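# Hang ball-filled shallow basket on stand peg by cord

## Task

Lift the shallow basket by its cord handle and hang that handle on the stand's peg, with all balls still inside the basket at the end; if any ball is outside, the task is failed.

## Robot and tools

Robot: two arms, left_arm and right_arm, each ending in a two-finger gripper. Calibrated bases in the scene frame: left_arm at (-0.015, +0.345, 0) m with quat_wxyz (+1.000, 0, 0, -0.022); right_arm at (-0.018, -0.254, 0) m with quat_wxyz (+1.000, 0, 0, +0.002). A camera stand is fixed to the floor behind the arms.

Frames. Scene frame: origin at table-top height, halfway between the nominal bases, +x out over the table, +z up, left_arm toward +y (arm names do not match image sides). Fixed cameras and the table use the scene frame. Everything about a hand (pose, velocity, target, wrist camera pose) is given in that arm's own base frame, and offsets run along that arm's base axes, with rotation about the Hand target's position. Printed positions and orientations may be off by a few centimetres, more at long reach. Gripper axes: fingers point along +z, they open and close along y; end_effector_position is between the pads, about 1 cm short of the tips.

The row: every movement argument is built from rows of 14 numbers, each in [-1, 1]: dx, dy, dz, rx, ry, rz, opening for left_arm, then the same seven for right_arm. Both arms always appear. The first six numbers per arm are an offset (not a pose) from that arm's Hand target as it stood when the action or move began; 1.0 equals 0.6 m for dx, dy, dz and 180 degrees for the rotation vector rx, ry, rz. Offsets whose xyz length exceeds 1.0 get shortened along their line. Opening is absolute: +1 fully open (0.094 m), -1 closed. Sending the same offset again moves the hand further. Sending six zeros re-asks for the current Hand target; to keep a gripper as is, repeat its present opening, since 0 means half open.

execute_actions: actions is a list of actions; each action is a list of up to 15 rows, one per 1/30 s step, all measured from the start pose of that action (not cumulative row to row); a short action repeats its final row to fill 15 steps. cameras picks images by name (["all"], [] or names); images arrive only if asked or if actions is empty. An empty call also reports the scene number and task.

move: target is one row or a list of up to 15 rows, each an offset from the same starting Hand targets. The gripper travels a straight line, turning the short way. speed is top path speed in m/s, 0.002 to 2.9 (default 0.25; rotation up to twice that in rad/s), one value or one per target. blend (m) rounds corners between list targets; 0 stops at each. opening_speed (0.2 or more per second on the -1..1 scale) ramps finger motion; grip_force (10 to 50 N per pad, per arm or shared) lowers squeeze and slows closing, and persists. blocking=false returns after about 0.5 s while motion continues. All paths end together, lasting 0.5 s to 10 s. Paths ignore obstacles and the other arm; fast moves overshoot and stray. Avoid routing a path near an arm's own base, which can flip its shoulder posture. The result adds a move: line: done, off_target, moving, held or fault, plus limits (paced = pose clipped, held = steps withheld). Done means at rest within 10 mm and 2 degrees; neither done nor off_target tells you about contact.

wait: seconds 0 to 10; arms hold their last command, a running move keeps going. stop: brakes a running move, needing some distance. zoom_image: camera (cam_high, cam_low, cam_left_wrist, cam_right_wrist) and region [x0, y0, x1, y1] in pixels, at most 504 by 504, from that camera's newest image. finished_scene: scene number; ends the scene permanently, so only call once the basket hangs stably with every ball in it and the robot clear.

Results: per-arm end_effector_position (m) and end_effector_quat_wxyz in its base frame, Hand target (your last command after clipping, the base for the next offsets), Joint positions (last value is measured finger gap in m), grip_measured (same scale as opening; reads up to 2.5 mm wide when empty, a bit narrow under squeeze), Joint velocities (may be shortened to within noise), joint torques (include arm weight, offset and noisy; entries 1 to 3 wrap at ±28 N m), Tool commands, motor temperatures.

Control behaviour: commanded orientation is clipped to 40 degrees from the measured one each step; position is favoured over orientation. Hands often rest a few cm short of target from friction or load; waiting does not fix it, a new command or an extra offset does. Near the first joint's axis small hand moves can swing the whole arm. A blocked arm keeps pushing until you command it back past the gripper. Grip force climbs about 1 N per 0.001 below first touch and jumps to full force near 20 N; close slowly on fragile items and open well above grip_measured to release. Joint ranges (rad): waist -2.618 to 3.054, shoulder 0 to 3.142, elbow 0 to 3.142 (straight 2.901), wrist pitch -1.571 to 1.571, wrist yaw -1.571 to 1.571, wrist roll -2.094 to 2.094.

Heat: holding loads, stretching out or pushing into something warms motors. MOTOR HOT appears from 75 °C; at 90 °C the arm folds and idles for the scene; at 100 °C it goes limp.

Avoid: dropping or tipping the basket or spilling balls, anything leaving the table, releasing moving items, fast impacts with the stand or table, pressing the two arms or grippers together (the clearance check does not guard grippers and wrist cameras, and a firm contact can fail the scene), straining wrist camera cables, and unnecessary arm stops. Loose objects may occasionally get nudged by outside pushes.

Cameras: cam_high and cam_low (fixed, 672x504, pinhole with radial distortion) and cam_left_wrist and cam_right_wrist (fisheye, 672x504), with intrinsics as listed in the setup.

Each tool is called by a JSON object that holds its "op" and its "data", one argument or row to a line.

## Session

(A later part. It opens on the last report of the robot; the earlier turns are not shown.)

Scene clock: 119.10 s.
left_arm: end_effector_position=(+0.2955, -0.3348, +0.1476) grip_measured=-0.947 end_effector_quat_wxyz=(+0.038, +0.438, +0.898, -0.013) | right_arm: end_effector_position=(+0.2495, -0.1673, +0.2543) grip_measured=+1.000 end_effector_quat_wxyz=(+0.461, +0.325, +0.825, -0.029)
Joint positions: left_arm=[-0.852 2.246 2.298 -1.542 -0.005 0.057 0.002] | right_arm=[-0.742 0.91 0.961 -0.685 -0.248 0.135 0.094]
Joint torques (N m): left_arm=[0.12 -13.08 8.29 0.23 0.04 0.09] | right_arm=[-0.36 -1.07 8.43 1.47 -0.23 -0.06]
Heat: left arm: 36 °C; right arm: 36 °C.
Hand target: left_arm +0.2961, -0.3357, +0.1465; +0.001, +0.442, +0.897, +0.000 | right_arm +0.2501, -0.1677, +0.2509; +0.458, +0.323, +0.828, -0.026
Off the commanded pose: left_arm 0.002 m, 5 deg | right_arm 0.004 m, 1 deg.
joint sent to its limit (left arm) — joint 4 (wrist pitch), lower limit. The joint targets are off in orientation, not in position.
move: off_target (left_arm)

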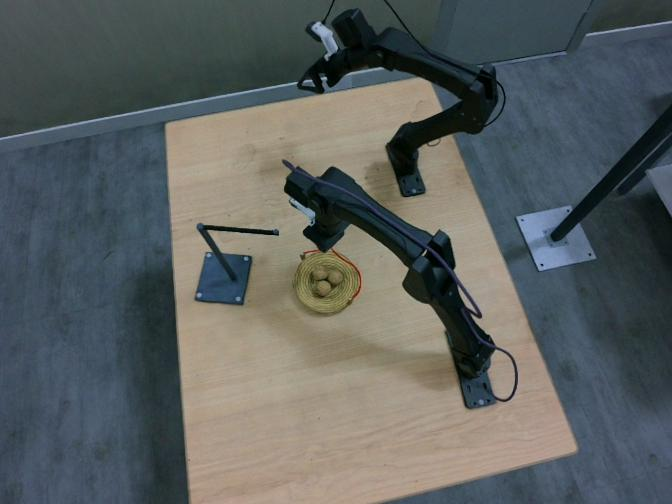

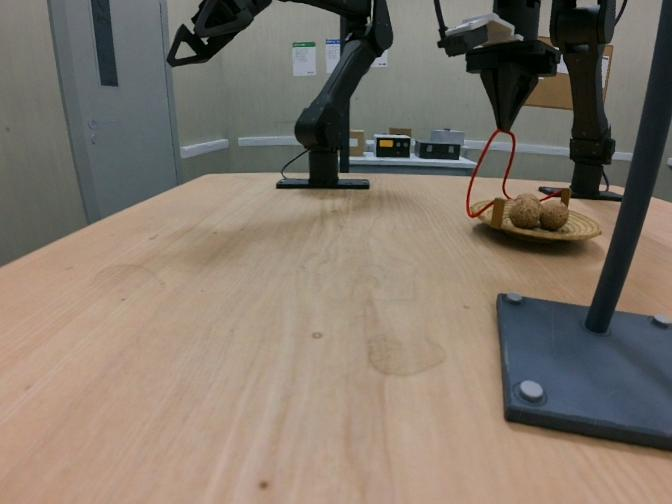

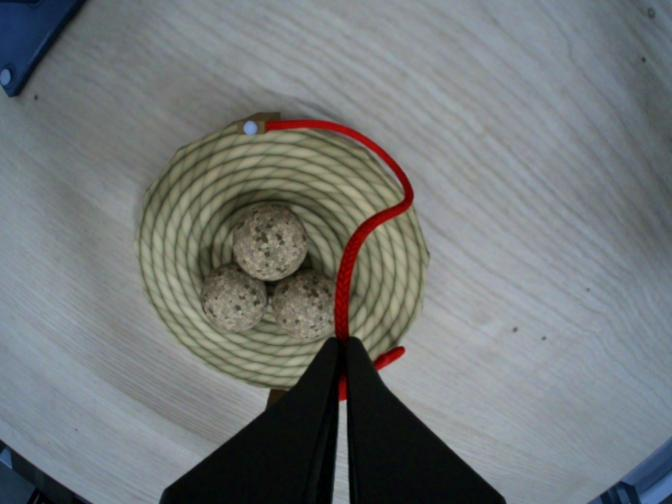

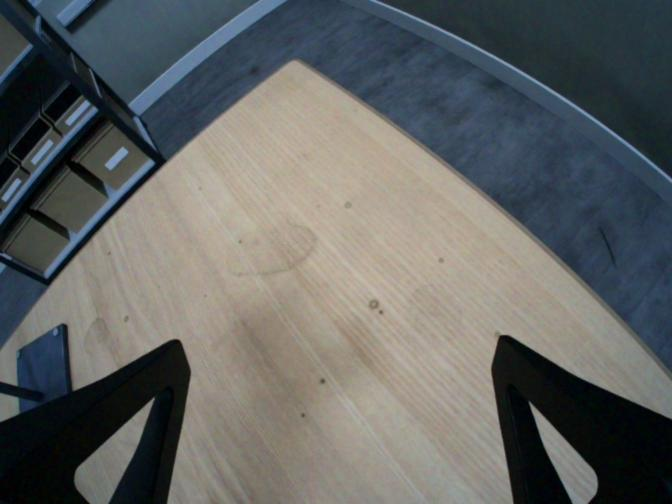

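{"op": "move", "data": {
  "target": [0.027,0.075,0.08,0,0,0,-1,0,0,0,0,0,0,1],
  "cameras": ["cam_low","cam_high","cam_left_wrist"],
  "speed": 0.06
}}

{"op": "zoom_image", "data": {
  "camera": "cam_low",
  "region": [400, 60, 620, 250]
}}

Scene clock: 124.33 s.
left_arm: end_effector_position=(+0.3184, -0.2986, +0.1857) grip_measured=-0.947 end_effector_quat_wxyz=(+0.077, +0.439, +0.895, -0.021) | right_arm: end_effector_position=(+0.2495, -0.1673, +0.2543) grip_measured=+1.000 end_effector_quat_wxyz=(+0.461, +0.325, +0.825, -0.029)
Joint positions: left_arm=[-0.758 2.138 2.27 -1.543 -0.005 0.155 0.002] | right_arm=[-0.742 0.91 0.961 -0.685 -0.248 0.135 0.094]
Joint torques (N m): left_arm=[0.51 -17.17 4.86 0.4 0.04 0.07] | right_arm=[-0.35 -1.02 8.43 1.47 -0.23 -0.05]
Heat: left arm: 36 °C; right arm: 36 °C.
Hand target: left_arm +0.3123, -0.2906, +0.1944; +0.001, +0.442, +0.897, +0.000 | right_arm +0.2501, -0.1677, +0.2509; +0.458, +0.323, +0.828, -0.026
Off the commanded pose: left_arm 0.013 m, 9 deg | right_arm 0.004 m, 1 deg.
joint sent to its limit (left arm) — joint 4 (wrist pitch), lower limit. The joint targets are off in orientation, not in position.
move: off_target (left_arm)
Images, in order (width x height): cam_high 672x504, cam_low 672x504, cam_left_wrist 672x504.

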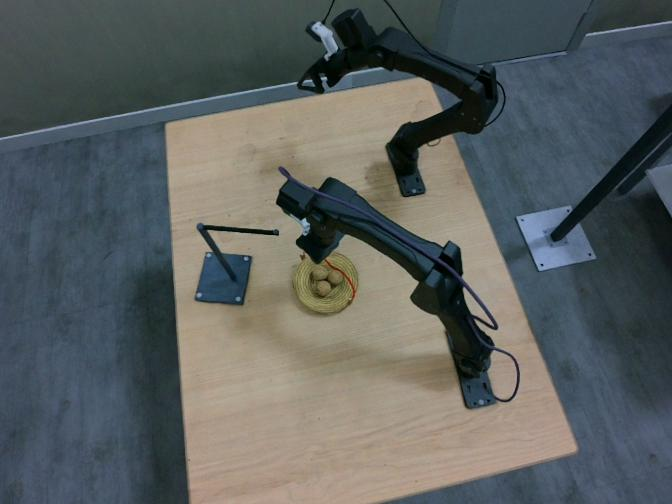

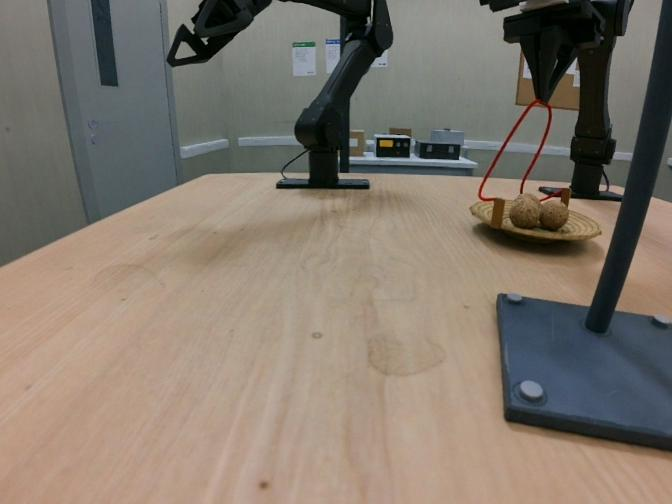

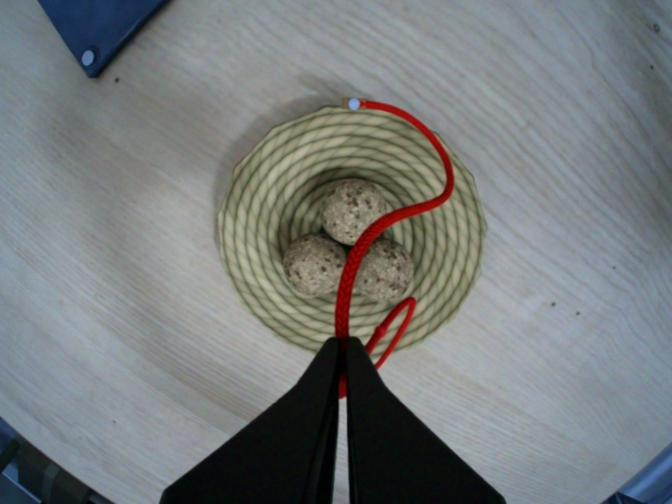

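Scaled by 2.291 from the camera's 672x504 image, which has a finer 960x720 frame.

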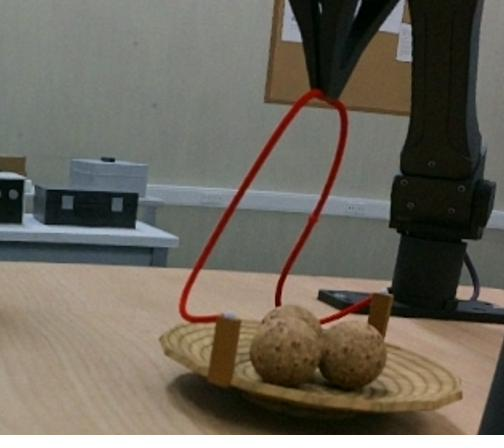

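{"op": "move", "data": {
  "target": [0,0,0,-0.3295,-0.1537,-0.1236,-1,0,0,0,0,0,0,1],
  "cameras": ["all"],
  "speed": 0.15
}}

{"op": "zoom_image", "data": {
  "camera": "cam_low",
  "region": [400, 60, 620, 250]
}}

Scene clock: 186.10 s.
left_arm: end_effector_position=(+0.3175, -0.2936, +0.1897) grip_measured=-0.947 end_effector_quat_wxyz=(+0.414, +0.528, +0.664, -0.331) | right_arm: end_effector_position=(+0.2495, -0.1673, +0.2543) grip_measured=+1.000 end_effector_quat_wxyz=(+0.461, +0.325, +0.825, -0.029)
Joint positions: left_arm=[-0.453 1.551 1.028 -0.139 0.775 0.497 0.002] | right_arm=[-0.742 0.91 0.961 -0.685 -0.248 0.135 0.094]
Joint torques (N m): left_arm=[0.62 -11.12 5.82 1.82 0.37 -0.03] | right_arm=[-0.35 -1.05 8.44 1.47 -0.23 -0.06]
Heat: left arm: 36 °C; right arm: 37 °C.
Hand target: left_arm +0.3123, -0.2907, +0.1944; +0.420, +0.528, +0.658, -0.336 | right_arm +0.2501, -0.1677, +0.2509; +0.458, +0.323, +0.828, -0.026
Off the commanded pose: left_arm 0.008 m, 1 deg | right_arm 0.004 m, 1 deg.
move: done

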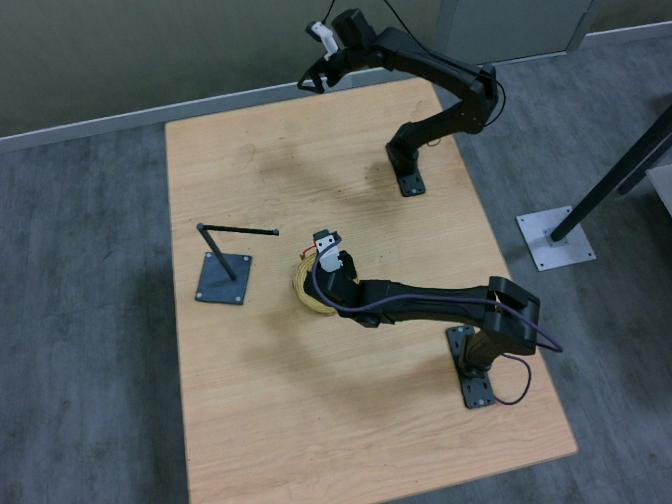

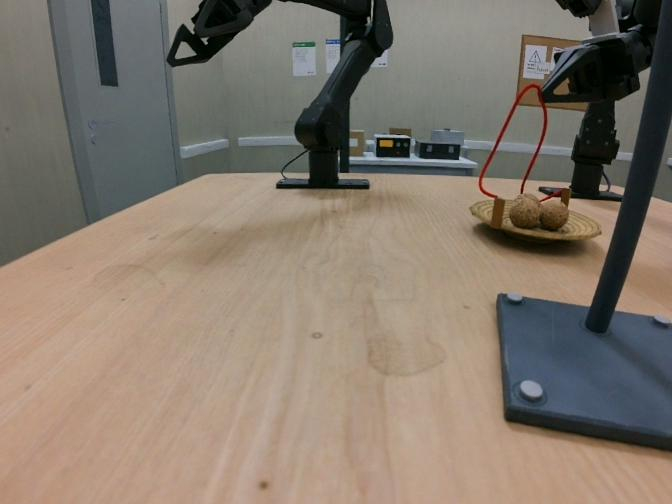

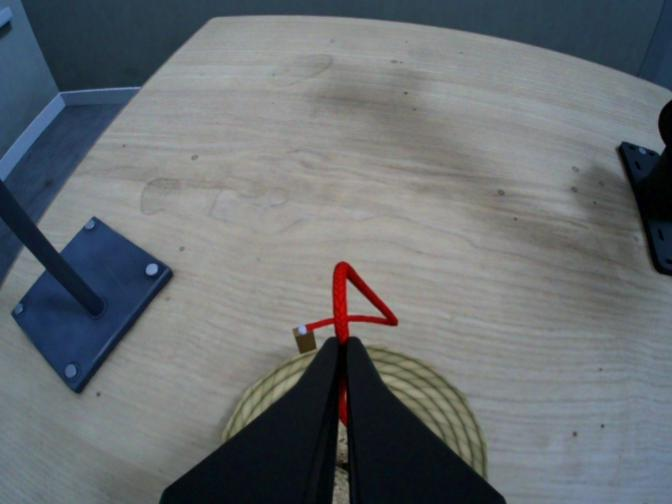

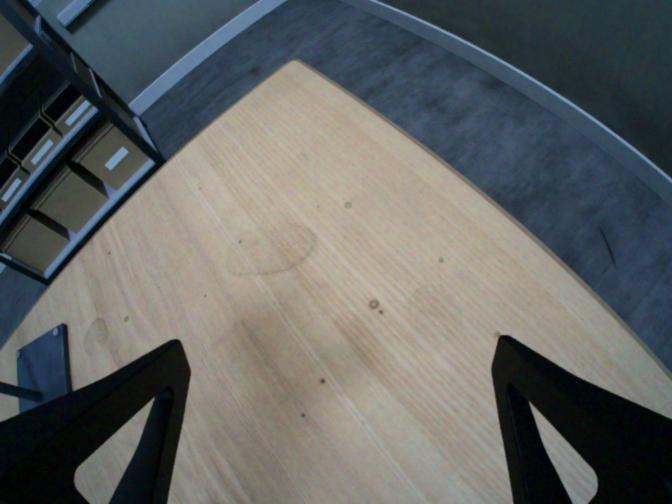

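Scaled by 2.291 from the camera's 672x504 image, which has a finer 960x720 frame.

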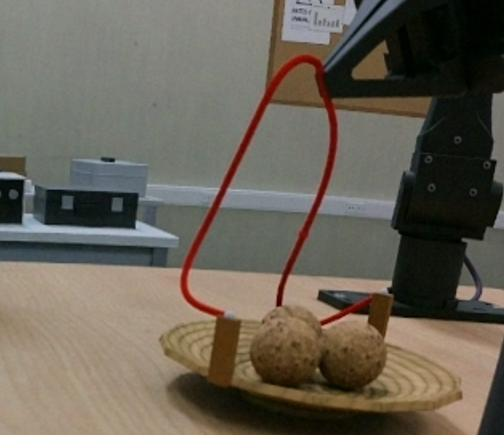

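{"op": "move", "data": {
  "target": [0,0,0.067,0,0,0,-1,0,0,0,0,0,0,1],
  "cameras": ["all"],
  "speed": 0.04
}}

{"op": "zoom_image", "data": {
  "camera": "cam_low",
  "region": [400, 60, 620, 250]
}}

Scene clock: 190.17 s.
left_arm: end_effector_position=(+0.3140, -0.2920, +0.2150) grip_measured=-0.947 end_effector_quat_wxyz=(+0.409, +0.527, +0.667, -0.332) | right_arm: end_effector_position=(+0.2495, -0.1673, +0.2543) grip_measured=+1.000 end_effector_quat_wxyz=(+0.461, +0.325, +0.825, -0.029)
Joint positions: left_arm=[-0.453 1.518 1.105 -0.261 0.776 0.497 0.002] | right_arm=[-0.742 0.91 0.961 -0.685 -0.248 0.135 0.094]
Joint torques (N m): left_arm=[0.61 -10.8 9.78 1.37 0.38 -0.05] | right_arm=[-0.38 -1.06 8.43 1.47 -0.22 -0.05]
Heat: left arm: 36 °C; right arm: 37 °C.
Hand target: left_arm +0.3123, -0.2907, +0.2346; +0.420, +0.528, +0.658, -0.336 | right_arm +0.2501, -0.1677, +0.2509; +0.458, +0.323, +0.828, -0.026
Off the commanded pose: left_arm 0.020 m, 2 deg | right_arm 0.004 m, 1 deg.
move: off_target (left_arm)

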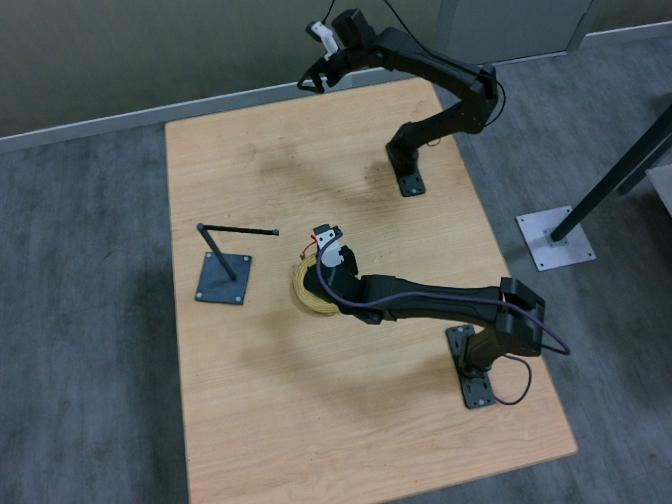

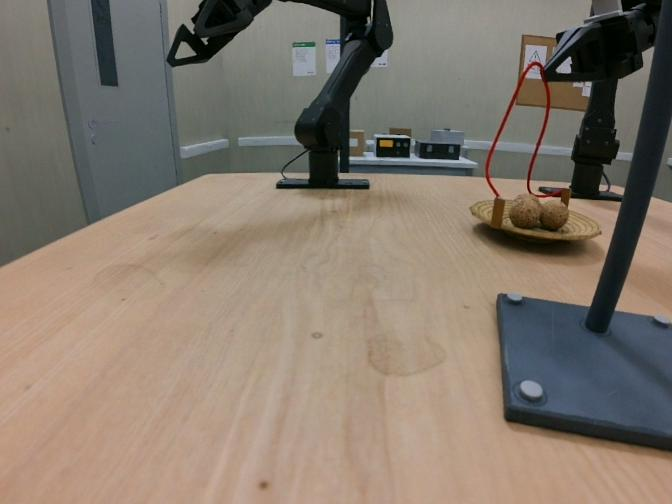

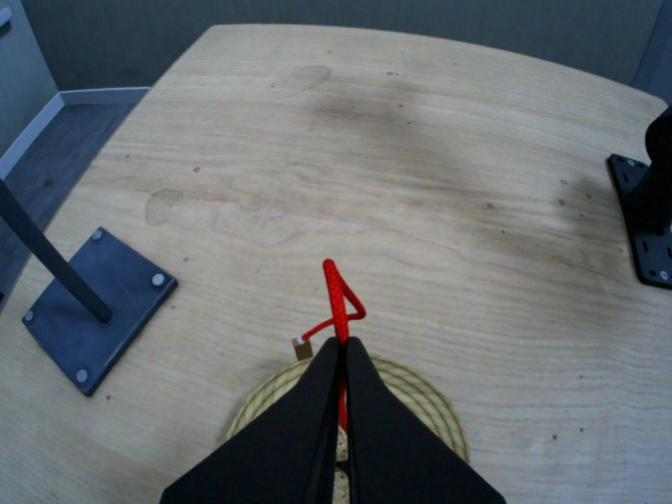

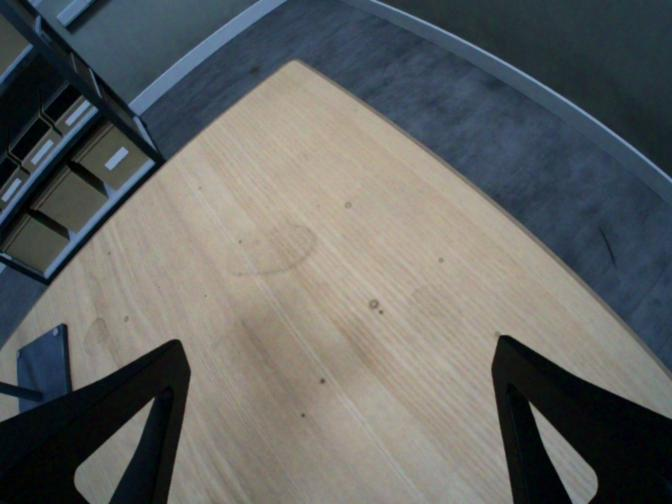

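Scaled by 2.291 from the camera's 672x504 image, which has a finer 960x720 frame.

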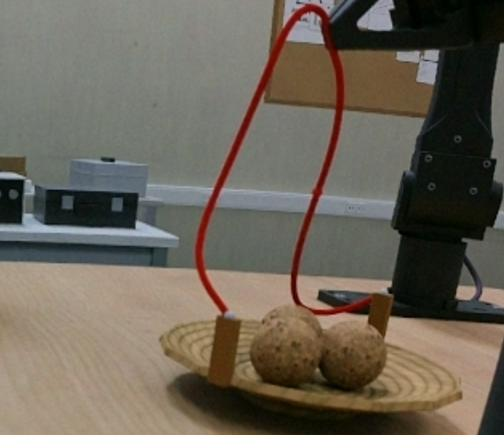

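{"op": "move", "data": {
  "target": [0,-0.02,0.045,0,0,0,-1,0,0,0,0,0,0,1],
  "cameras": ["cam_low","cam_left_wrist"],
  "speed": 0.04
}}

{"op": "zoom_image", "data": {
  "camera": "cam_low",
  "region": [400, 30, 650, 250]
}}

Scene clock: 194.30 s.
left_arm: end_effector_position=(+0.3152, -0.3008, +0.2469) grip_measured=-0.947 end_effector_quat_wxyz=(+0.414, +0.526, +0.663, -0.336) | right_arm: end_effector_position=(+0.2495, -0.1673, +0.2543) grip_measured=+1.000 end_effector_quat_wxyz=(+0.461, +0.325, +0.825, -0.029)
Joint positions: left_arm=[-0.473 1.518 1.217 -0.344 0.768 0.47 0.002] | right_arm=[-0.742 0.91 0.961 -0.685 -0.248 0.135 0.094]
Joint torques (N m): left_arm=[-0.77 -9.85 9.91 1.39 0.21 -0.08] | right_arm=[-0.36 -1.05 8.43 1.47 -0.22 -0.05]
Heat: left arm: 37 °C; right arm: 37 °C.
Hand target: left_arm +0.3123, -0.3027, +0.2616; +0.420, +0.528, +0.658, -0.336 | right_arm +0.2501, -0.1677, +0.2509; +0.458, +0.323, +0.828, -0.026
Off the commanded pose: left_arm 0.015 m, 1 deg | right_arm 0.004 m, 1 deg.
move: off_target (left_arm)
Images, in order (width x height): cam_low 672x504, cam_left_wrist 672x504.

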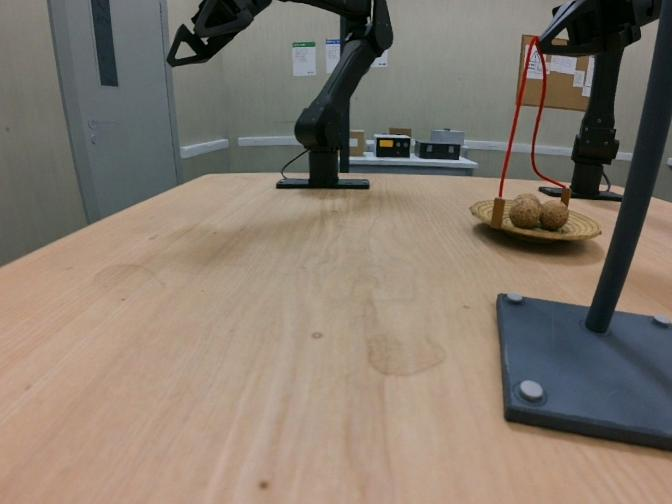

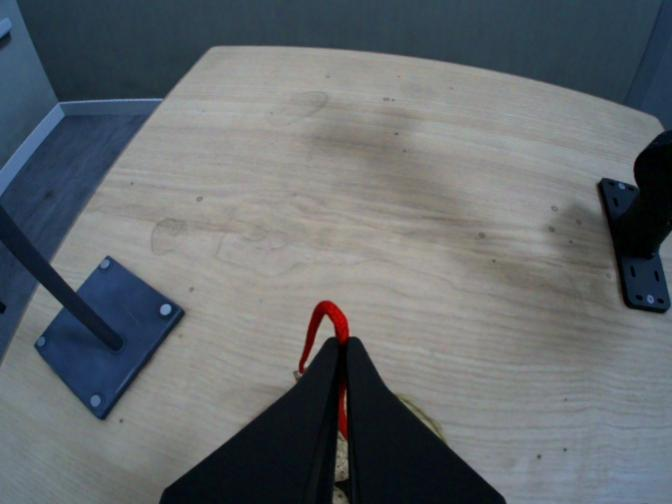

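Scaled by 2.016 from the camera's 672x504 image, which has a finer 960x720 frame.

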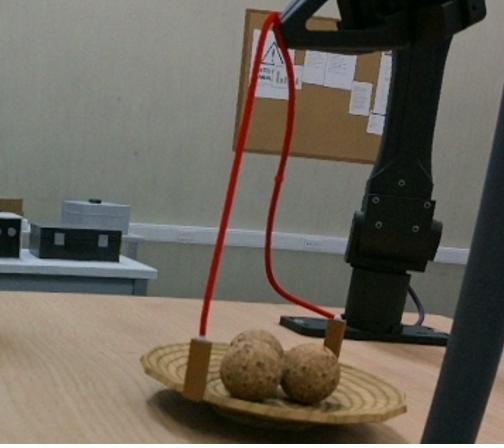

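{"op": "move", "data": {
  "target": [0,-0.01,0.03,0,0,0,-1,0,0,0,0,0,0,1],
  "cameras": ["cam_low","cam_left_wrist","cam_high"],
  "speed": 0.03
}}

{"op": "zoom_image", "data": {
  "camera": "cam_low",
  "region": [400, 10, 650, 250]
}}

Scene clock: 230.47 s.
left_arm: end_effector_position=(+0.3142, -0.3060, +0.2676) grip_measured=-0.947 end_effector_quat_wxyz=(+0.416, +0.526, +0.662, -0.335) | right_arm: end_effector_position=(+0.2495, -0.1673, +0.2543) grip_measured=+1.000 end_effector_quat_wxyz=(+0.461, +0.325, +0.825, -0.029)
Joint positions: left_arm=[-0.49 1.518 1.295 -0.407 0.753 0.456 0.002] | right_arm=[-0.742 0.91 0.961 -0.685 -0.248 0.135 0.094]
Joint torques (N m): left_arm=[-0.77 -8.79 10.07 1.47 0.2 -0.07] | right_arm=[-0.34 -1.05 8.42 1.47 -0.23 -0.06]
Heat: left arm: 37 °C; right arm: 38 °C.
Hand target: left_arm +0.3123, -0.3086, +0.2795; +0.420, +0.527, +0.658, -0.336 | right_arm +0.2501, -0.1677, +0.2509; +0.458, +0.323, +0.828, -0.026
Off the commanded pose: left_arm 0.012 m, 1 deg | right_arm 0.004 m, 1 deg.
move: off_target (left_arm)
Images, in order (width x height): cam_high 672x504, cam_low 672x504, cam_left_wrist 672x504.

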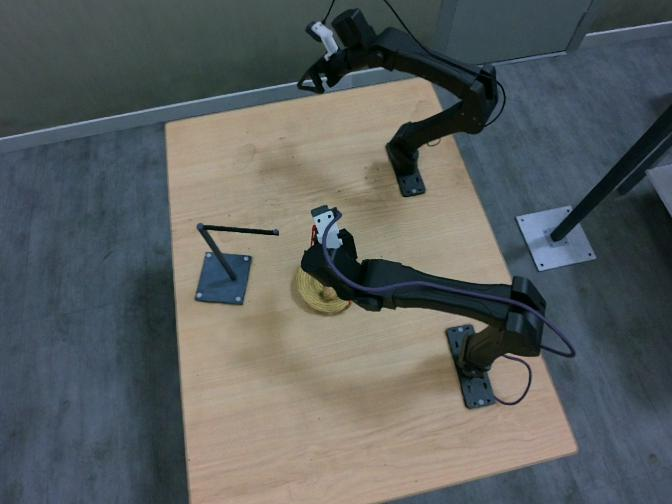

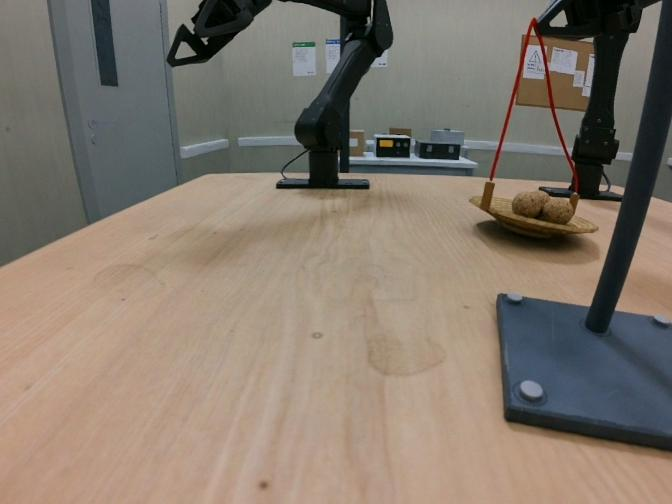

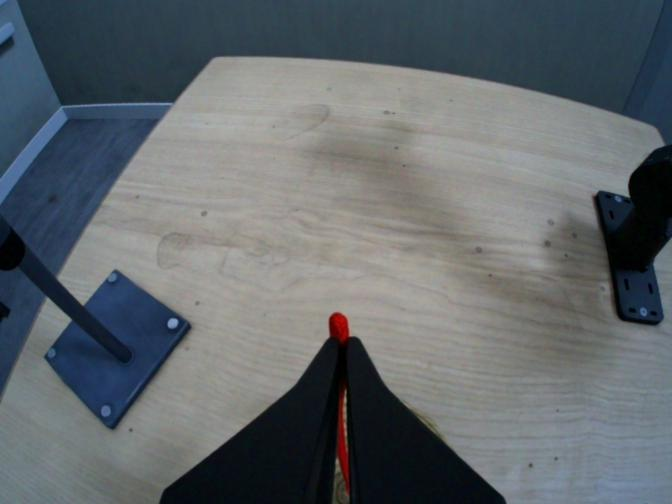

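Scaled by 2.016 from the camera's 672x504 image, which has a finer 960x720 frame.

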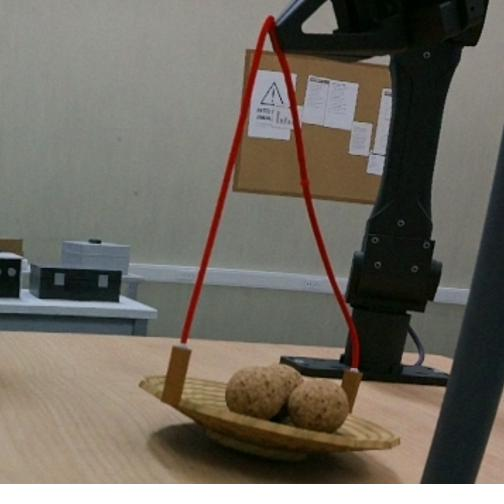

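{"op": "move", "data": {
  "target": [0,0.012,-0.07,0,0,0,-1,0,0,0,0,0,0,1],
  "cameras": ["cam_low","cam_left_wrist"],
  "speed": 0.03
}}

{"op": "zoom_image", "data": {
  "camera": "cam_low",
  "region": [400, 10, 650, 250]
}}

Scene clock: 240.47 s.
left_arm: end_effector_position=(+0.3146, -0.3043, +0.2392) grip_measured=-0.947 end_effector_quat_wxyz=(+0.418, +0.525, +0.662, -0.333) | right_arm: end_effector_position=(+0.2495, -0.1673, +0.2543) grip_measured=+1.000 end_effector_quat_wxyz=(+0.461, +0.325, +0.825, -0.029)
Joint positions: left_arm=[-0.485 1.518 1.181 -0.292 0.753 0.459 0.002] | right_arm=[-0.742 0.91 0.961 -0.685 -0.248 0.135 0.094]
Joint torques (N m): left_arm=[0.8 -9.31 6.11 1.86 0.35 0.09] | right_arm=[-0.38 -1.05 8.42 1.47 -0.23 -0.05]
Heat: left arm: 36 °C; right arm: 38 °C.
Hand target: left_arm +0.3123, -0.3014, +0.2375; +0.420, +0.527, +0.658, -0.336 | right_arm +0.2501, -0.1677, +0.2509; +0.458, +0.323, +0.828, -0.026
Off the commanded pose: left_arm 0.004 m, 1 deg | right_arm 0.004 m, 1 deg.
move: done
Images, in order (width x height): cam_low 672x504, cam_left_wrist 672x504.

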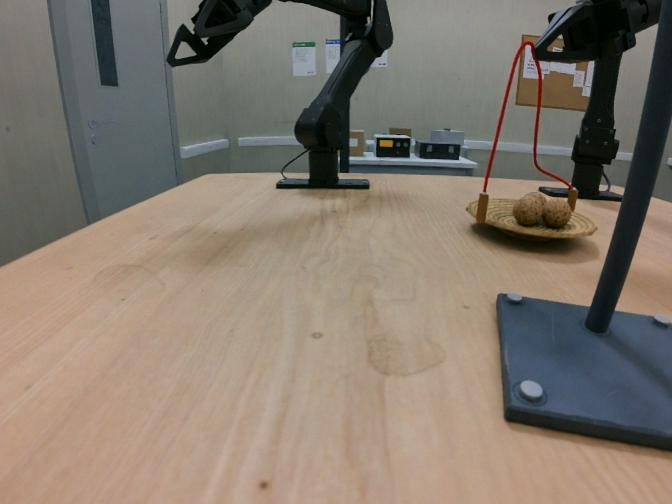

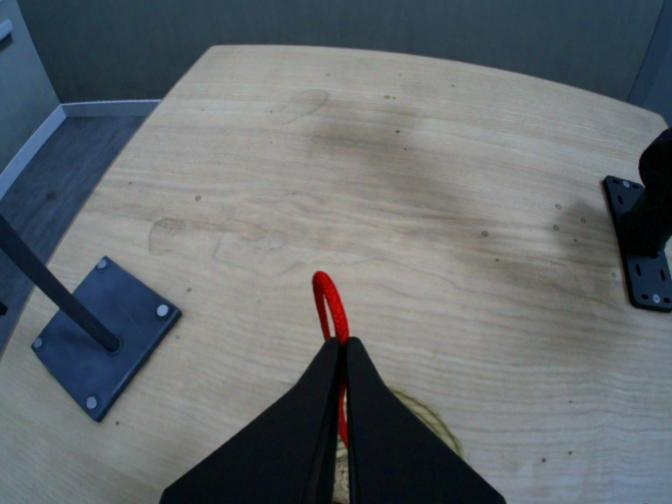

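Scaled by 2.016 from the camera's 672x504 image, which has a finer 960x720 frame.

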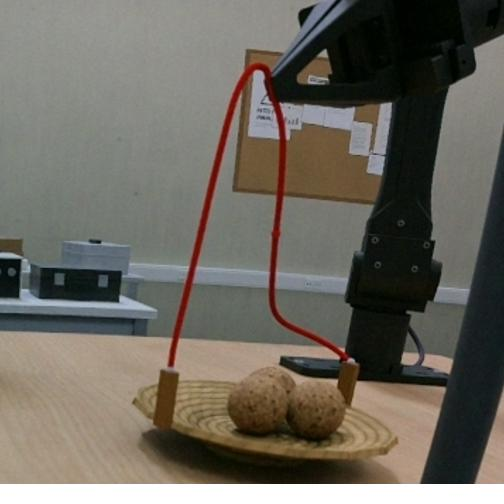

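{"op": "move", "data": {
  "target": [
    [0,0,0,0,0,0,-0.85,0,0,0,0,0,0,1],
    [0,0,-0.022,0,0,0,-0.85,0,0,0,0,0,0,1],
    [0,0,-0.022,0,0,0,-1,0,0,0,0,0,0,1]
  ],
  "cameras": ["cam_low","cam_left_wrist"],
  "speed": 0.05
}}

{"op": "zoom_image", "data": {
  "camera": "cam_low",
  "region": [400, 10, 650, 250]
}}

Scene clock: 245.90 s.
left_arm: end_effector_position=(+0.3144, -0.3041, +0.2291) grip_measured=-0.985 end_effector_quat_wxyz=(+0.422, +0.526, +0.660, -0.332) | right_arm: end_effector_position=(+0.2495, -0.1673, +0.2543) grip_measured=+1.000 end_effector_quat_wxyz=(+0.461, +0.325, +0.825, -0.029)
Joint positions: left_arm=[-0.485 1.518 1.135 -0.237 0.753 0.46 0.001] | right_arm=[-0.742 0.91 0.961 -0.685 -0.248 0.135 0.094]
Joint torques (N m): left_arm=[0.77 -8.61 6.04 1.84 0.35 0.08] | right_arm=[-0.38 -1.06 8.42 1.47 -0.23 -0.06]
Heat: left arm: 36 °C; right arm: 38 °C.
Hand target: left_arm +0.3123, -0.3014, +0.2243; +0.420, +0.528, +0.658, -0.336 | right_arm +0.2501, -0.1677, +0.2509; +0.458, +0.323, +0.828, -0.026
Off the commanded pose: left_arm 0.006 m, 1 deg | right_arm 0.004 m, 1 deg.
move: done
Images, in order (width x height): cam_low 672x504, cam_left_wrist 672x504.

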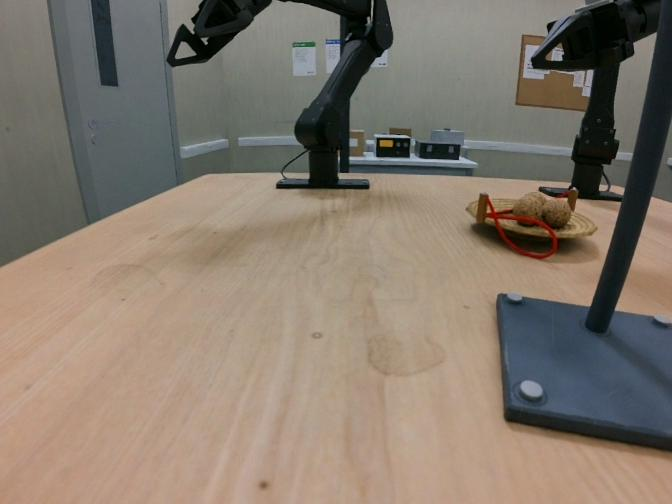

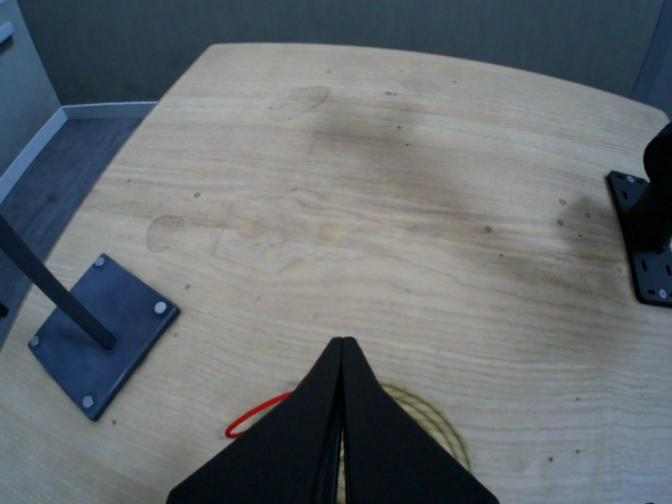

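Scaled by 2.016 from the camera's 672x504 image, which has a finer 960x720 frame.

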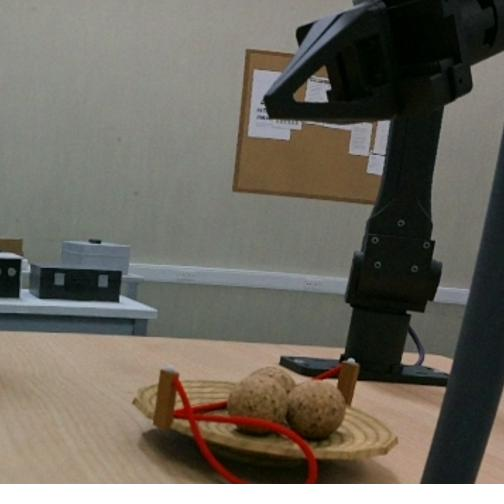

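{"op": "move", "data": {
  "target": [-0.15,0.25,0.05,0,0,0,0,0,0,0,0,0,0,1],
  "cameras": ["cam_low","cam_left_wrist","cam_high"],
  "speed": 0.3
}}

{"op": "zoom_image", "data": {
  "camera": "cam_high",
  "region": [250, 210, 400, 322]
}}

{"op": "zoom_image", "data": {
  "camera": "cam_low",
  "region": [420, 170, 640, 280]
}}

Scene clock: 250.57 s.
left_arm: end_effector_position=(+0.2223, -0.1510, +0.2449) grip_measured=-0.002 end_effector_quat_wxyz=(+0.415, +0.529, +0.664, -0.328) | right_arm: end_effector_position=(+0.2495, -0.1673, +0.2543) grip_measured=+1.000 end_effector_quat_wxyz=(+0.461, +0.325, +0.825, -0.029)
Joint positions: left_arm=[0.03 1.138 1.022 -1.072 1.076 1.145 0.047] | right_arm=[-0.742 0.91 0.961 -0.685 -0.248 0.135 0.094]
Joint torques (N m): left_arm=[0.72 -2.21 9.06 0.59 0.63 0.1] | right_arm=[-0.38 -1.03 8.42 1.47 -0.23 -0.04]
Heat: left arm: 36 °C; right arm: 38 °C.
Hand target: left_arm +0.2222, -0.1514, +0.2543; +0.420, +0.527, +0.658, -0.336 | right_arm +0.2501, -0.1677, +0.2509; +0.458, +0.323, +0.828, -0.026
Off the commanded pose: left_arm 0.009 m, 1 deg | right_arm 0.004 m, 1 deg.
move: done
Images, in order (width x height): cam_high 672x504, cam_low 672x504, cam_left_wrist 672x504.

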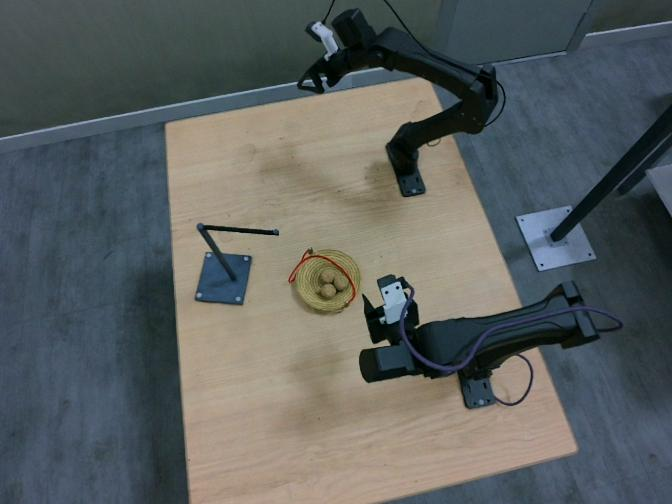

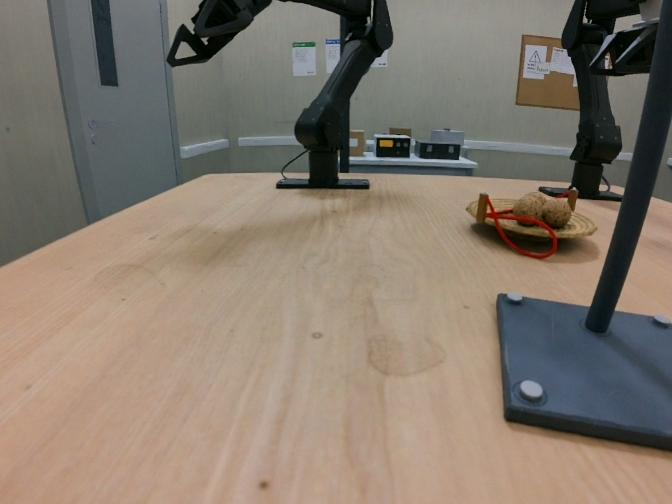

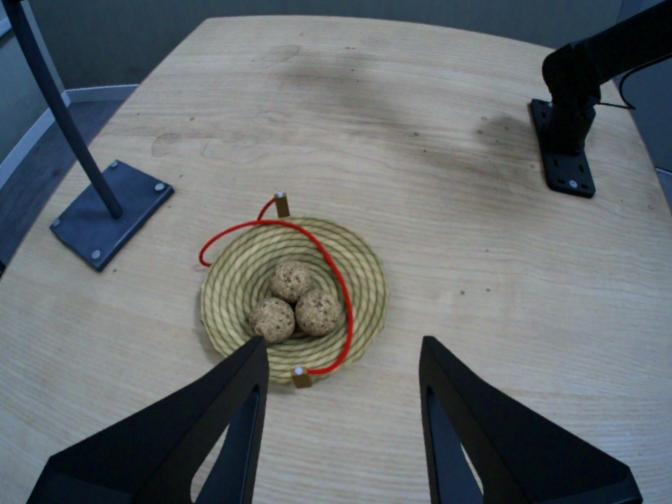

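Scaled by 3.360 from the camera's 672x504 image, which has a finer 960x720 frame.

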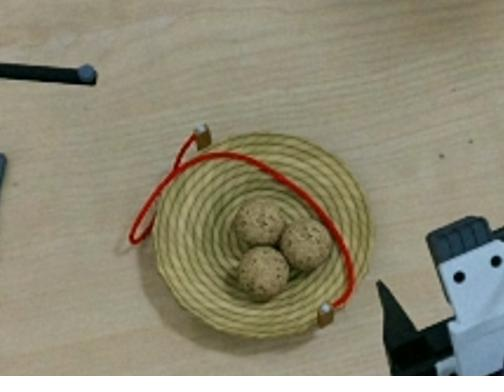

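Scaled by 2.291 from the camera's 672x504 image, which has a finer 960x720 frame.

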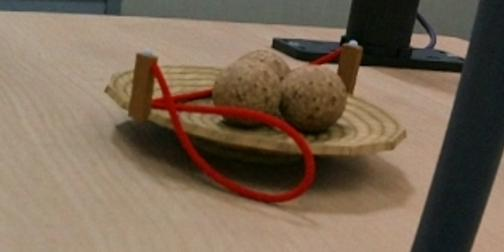

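{"op": "move", "data": {
  "target": [
    [0.187,-0.325,0,0.201,0.263,0.407,0,0,0,0,0,0,0,1],
    [0.187,-0.325,-0.14,0.201,0.263,0.407,0.2,0,0,0,0,0,0,1]
  ],
  "cameras": ["cam_low","cam_left_wrist","cam_high"],
  "speed": 0.25,
  "blend": [0.04,0]
}}

{"op": "zoom_image", "data": {
  "camera": "cam_low",
  "region": [420, 90, 640, 280]
}}

Scene clock: 270.47 s.
left_arm: end_effector_position=(+0.3383, -0.3498, +0.1809) grip_measured=+0.198 end_effector_quat_wxyz=(+0.129, -0.018, +0.990, -0.049) | right_arm: end_effector_position=(+0.2495, -0.1673, +0.2543) grip_measured=+1.000 end_effector_quat_wxyz=(+0.461, +0.325, +0.825, -0.029)
Joint positions: left_arm=[-0.853 2.317 2.528 -1.539 -0.133 -0.874 0.056] | right_arm=[-0.742 0.91 0.961 -0.685 -0.248 0.135 0.094]
Joint torques (N m): left_arm=[-0.36 -13.85 5.6 0.53 -0.1 -0.09] | right_arm=[-0.36 -1.06 8.42 1.47 -0.23 -0.05]
Heat: left arm: 38 °C; right arm: 38 °C.
Hand target: left_arm +0.3344, -0.3465, +0.1703; +0.086, -0.022, +0.996, +0.001 | right_arm +0.2501, -0.1677, +0.2509; +0.458, +0.323, +0.828, -0.026
Off the commanded pose: left_arm 0.012 m, 8 deg | right_arm 0.004 m, 1 deg.
joint sent to its limit (left arm) — joint 4 (wrist pitch), lower limit. The joint targets are off in orientation, not in position.
move: off_target (left_arm); target 2's new opening was sent with left_arm's hand 0.012 m and 8 deg from that target
Images, in order (width x height): cam_high 672x504, cam_low 672x504, cam_left_wrist 672x504.

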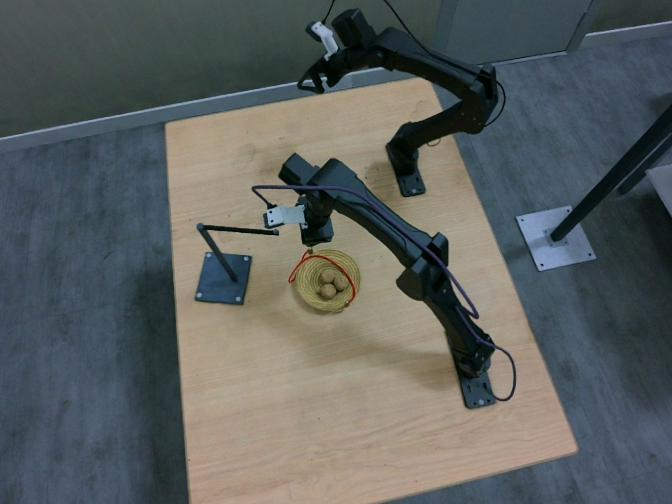

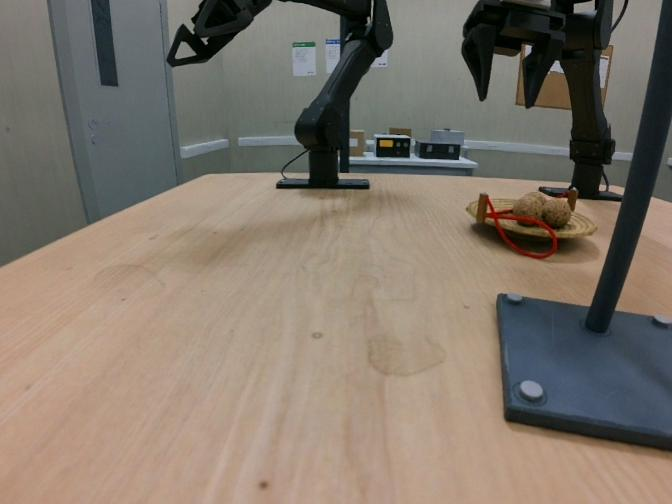

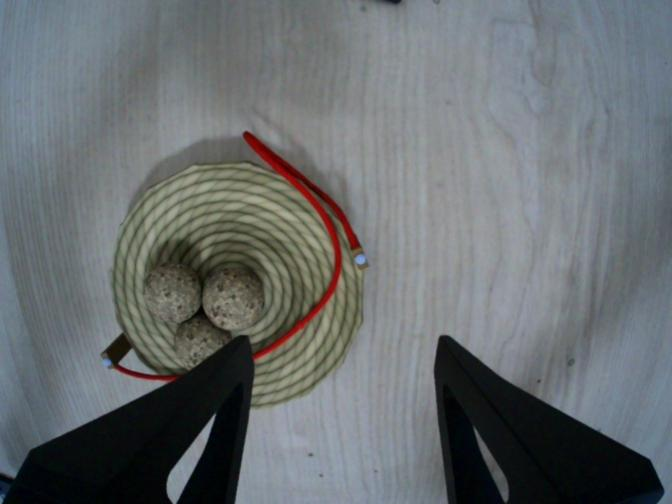

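Scaled by 2.291 from the camera's 672x504 image, which has a finer 960x720 frame.

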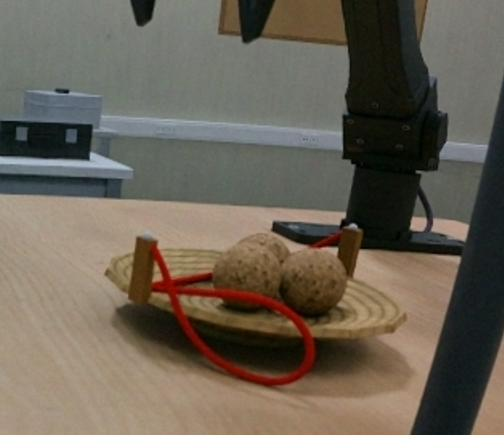

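{"op": "move", "data": {
  "target": [0.028,-0.013,-0.12,0,0,0,0.2,0,0,0,0,0,0,1],
  "cameras": ["cam_low","cam_left_wrist"],
  "speed": 0.15
}}

{"op": "zoom_image", "data": {
  "camera": "cam_low",
  "region": [420, 120, 640, 280]
}}

Scene clock: 278.33 s.
left_arm: end_effector_position=(+0.3442, -0.3520, +0.1052) grip_measured=+0.198 end_effector_quat_wxyz=(+0.084, -0.017, +0.996, +0.003) | right_arm: end_effector_position=(+0.2495, -0.1673, +0.2543) grip_measured=+1.000 end_effector_quat_wxyz=(+0.461, +0.325, +0.825, -0.029)
Joint positions: left_arm=[-0.847 2.441 2.458 -1.483 -0.133 -0.874 0.056] | right_arm=[-0.742 0.91 0.961 -0.685 -0.248 0.135 0.094]
Joint torques (N m): left_arm=[0.69 -14.23 7.69 0.64 -0.06 -0.03] | right_arm=[-0.36 -1.06 8.42 1.47 -0.23 -0.05]
Heat: left arm: 37 °C; right arm: 38 °C.
Hand target: left_arm +0.3513, -0.3543, +0.0984; +0.086, -0.022, +0.996, +0.001 | right_arm +0.2501, -0.1677, +0.2509; +0.458, +0.323, +0.828, -0.026
Off the commanded pose: left_arm 0.010 m, 1 deg | right_arm 0.004 m, 1 deg.
move: done
Images, in order (width x height): cam_low 672x504, cam_left_wrist 672x504.

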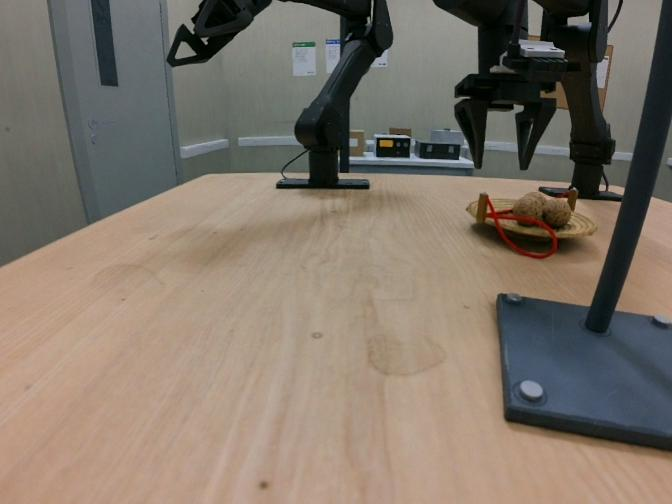

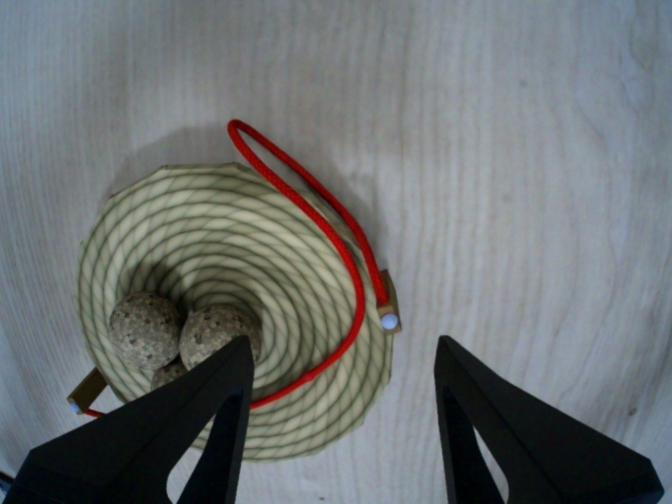

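Scaled by 2.291 from the camera's 672x504 image, which has a finer 960x720 frame.

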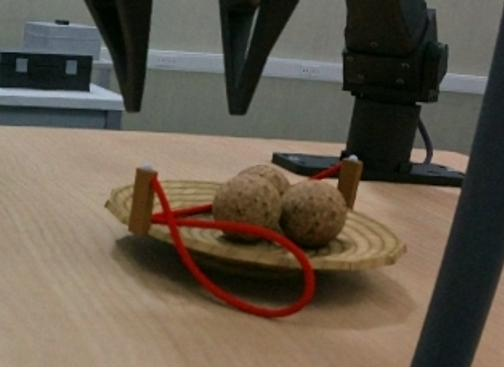

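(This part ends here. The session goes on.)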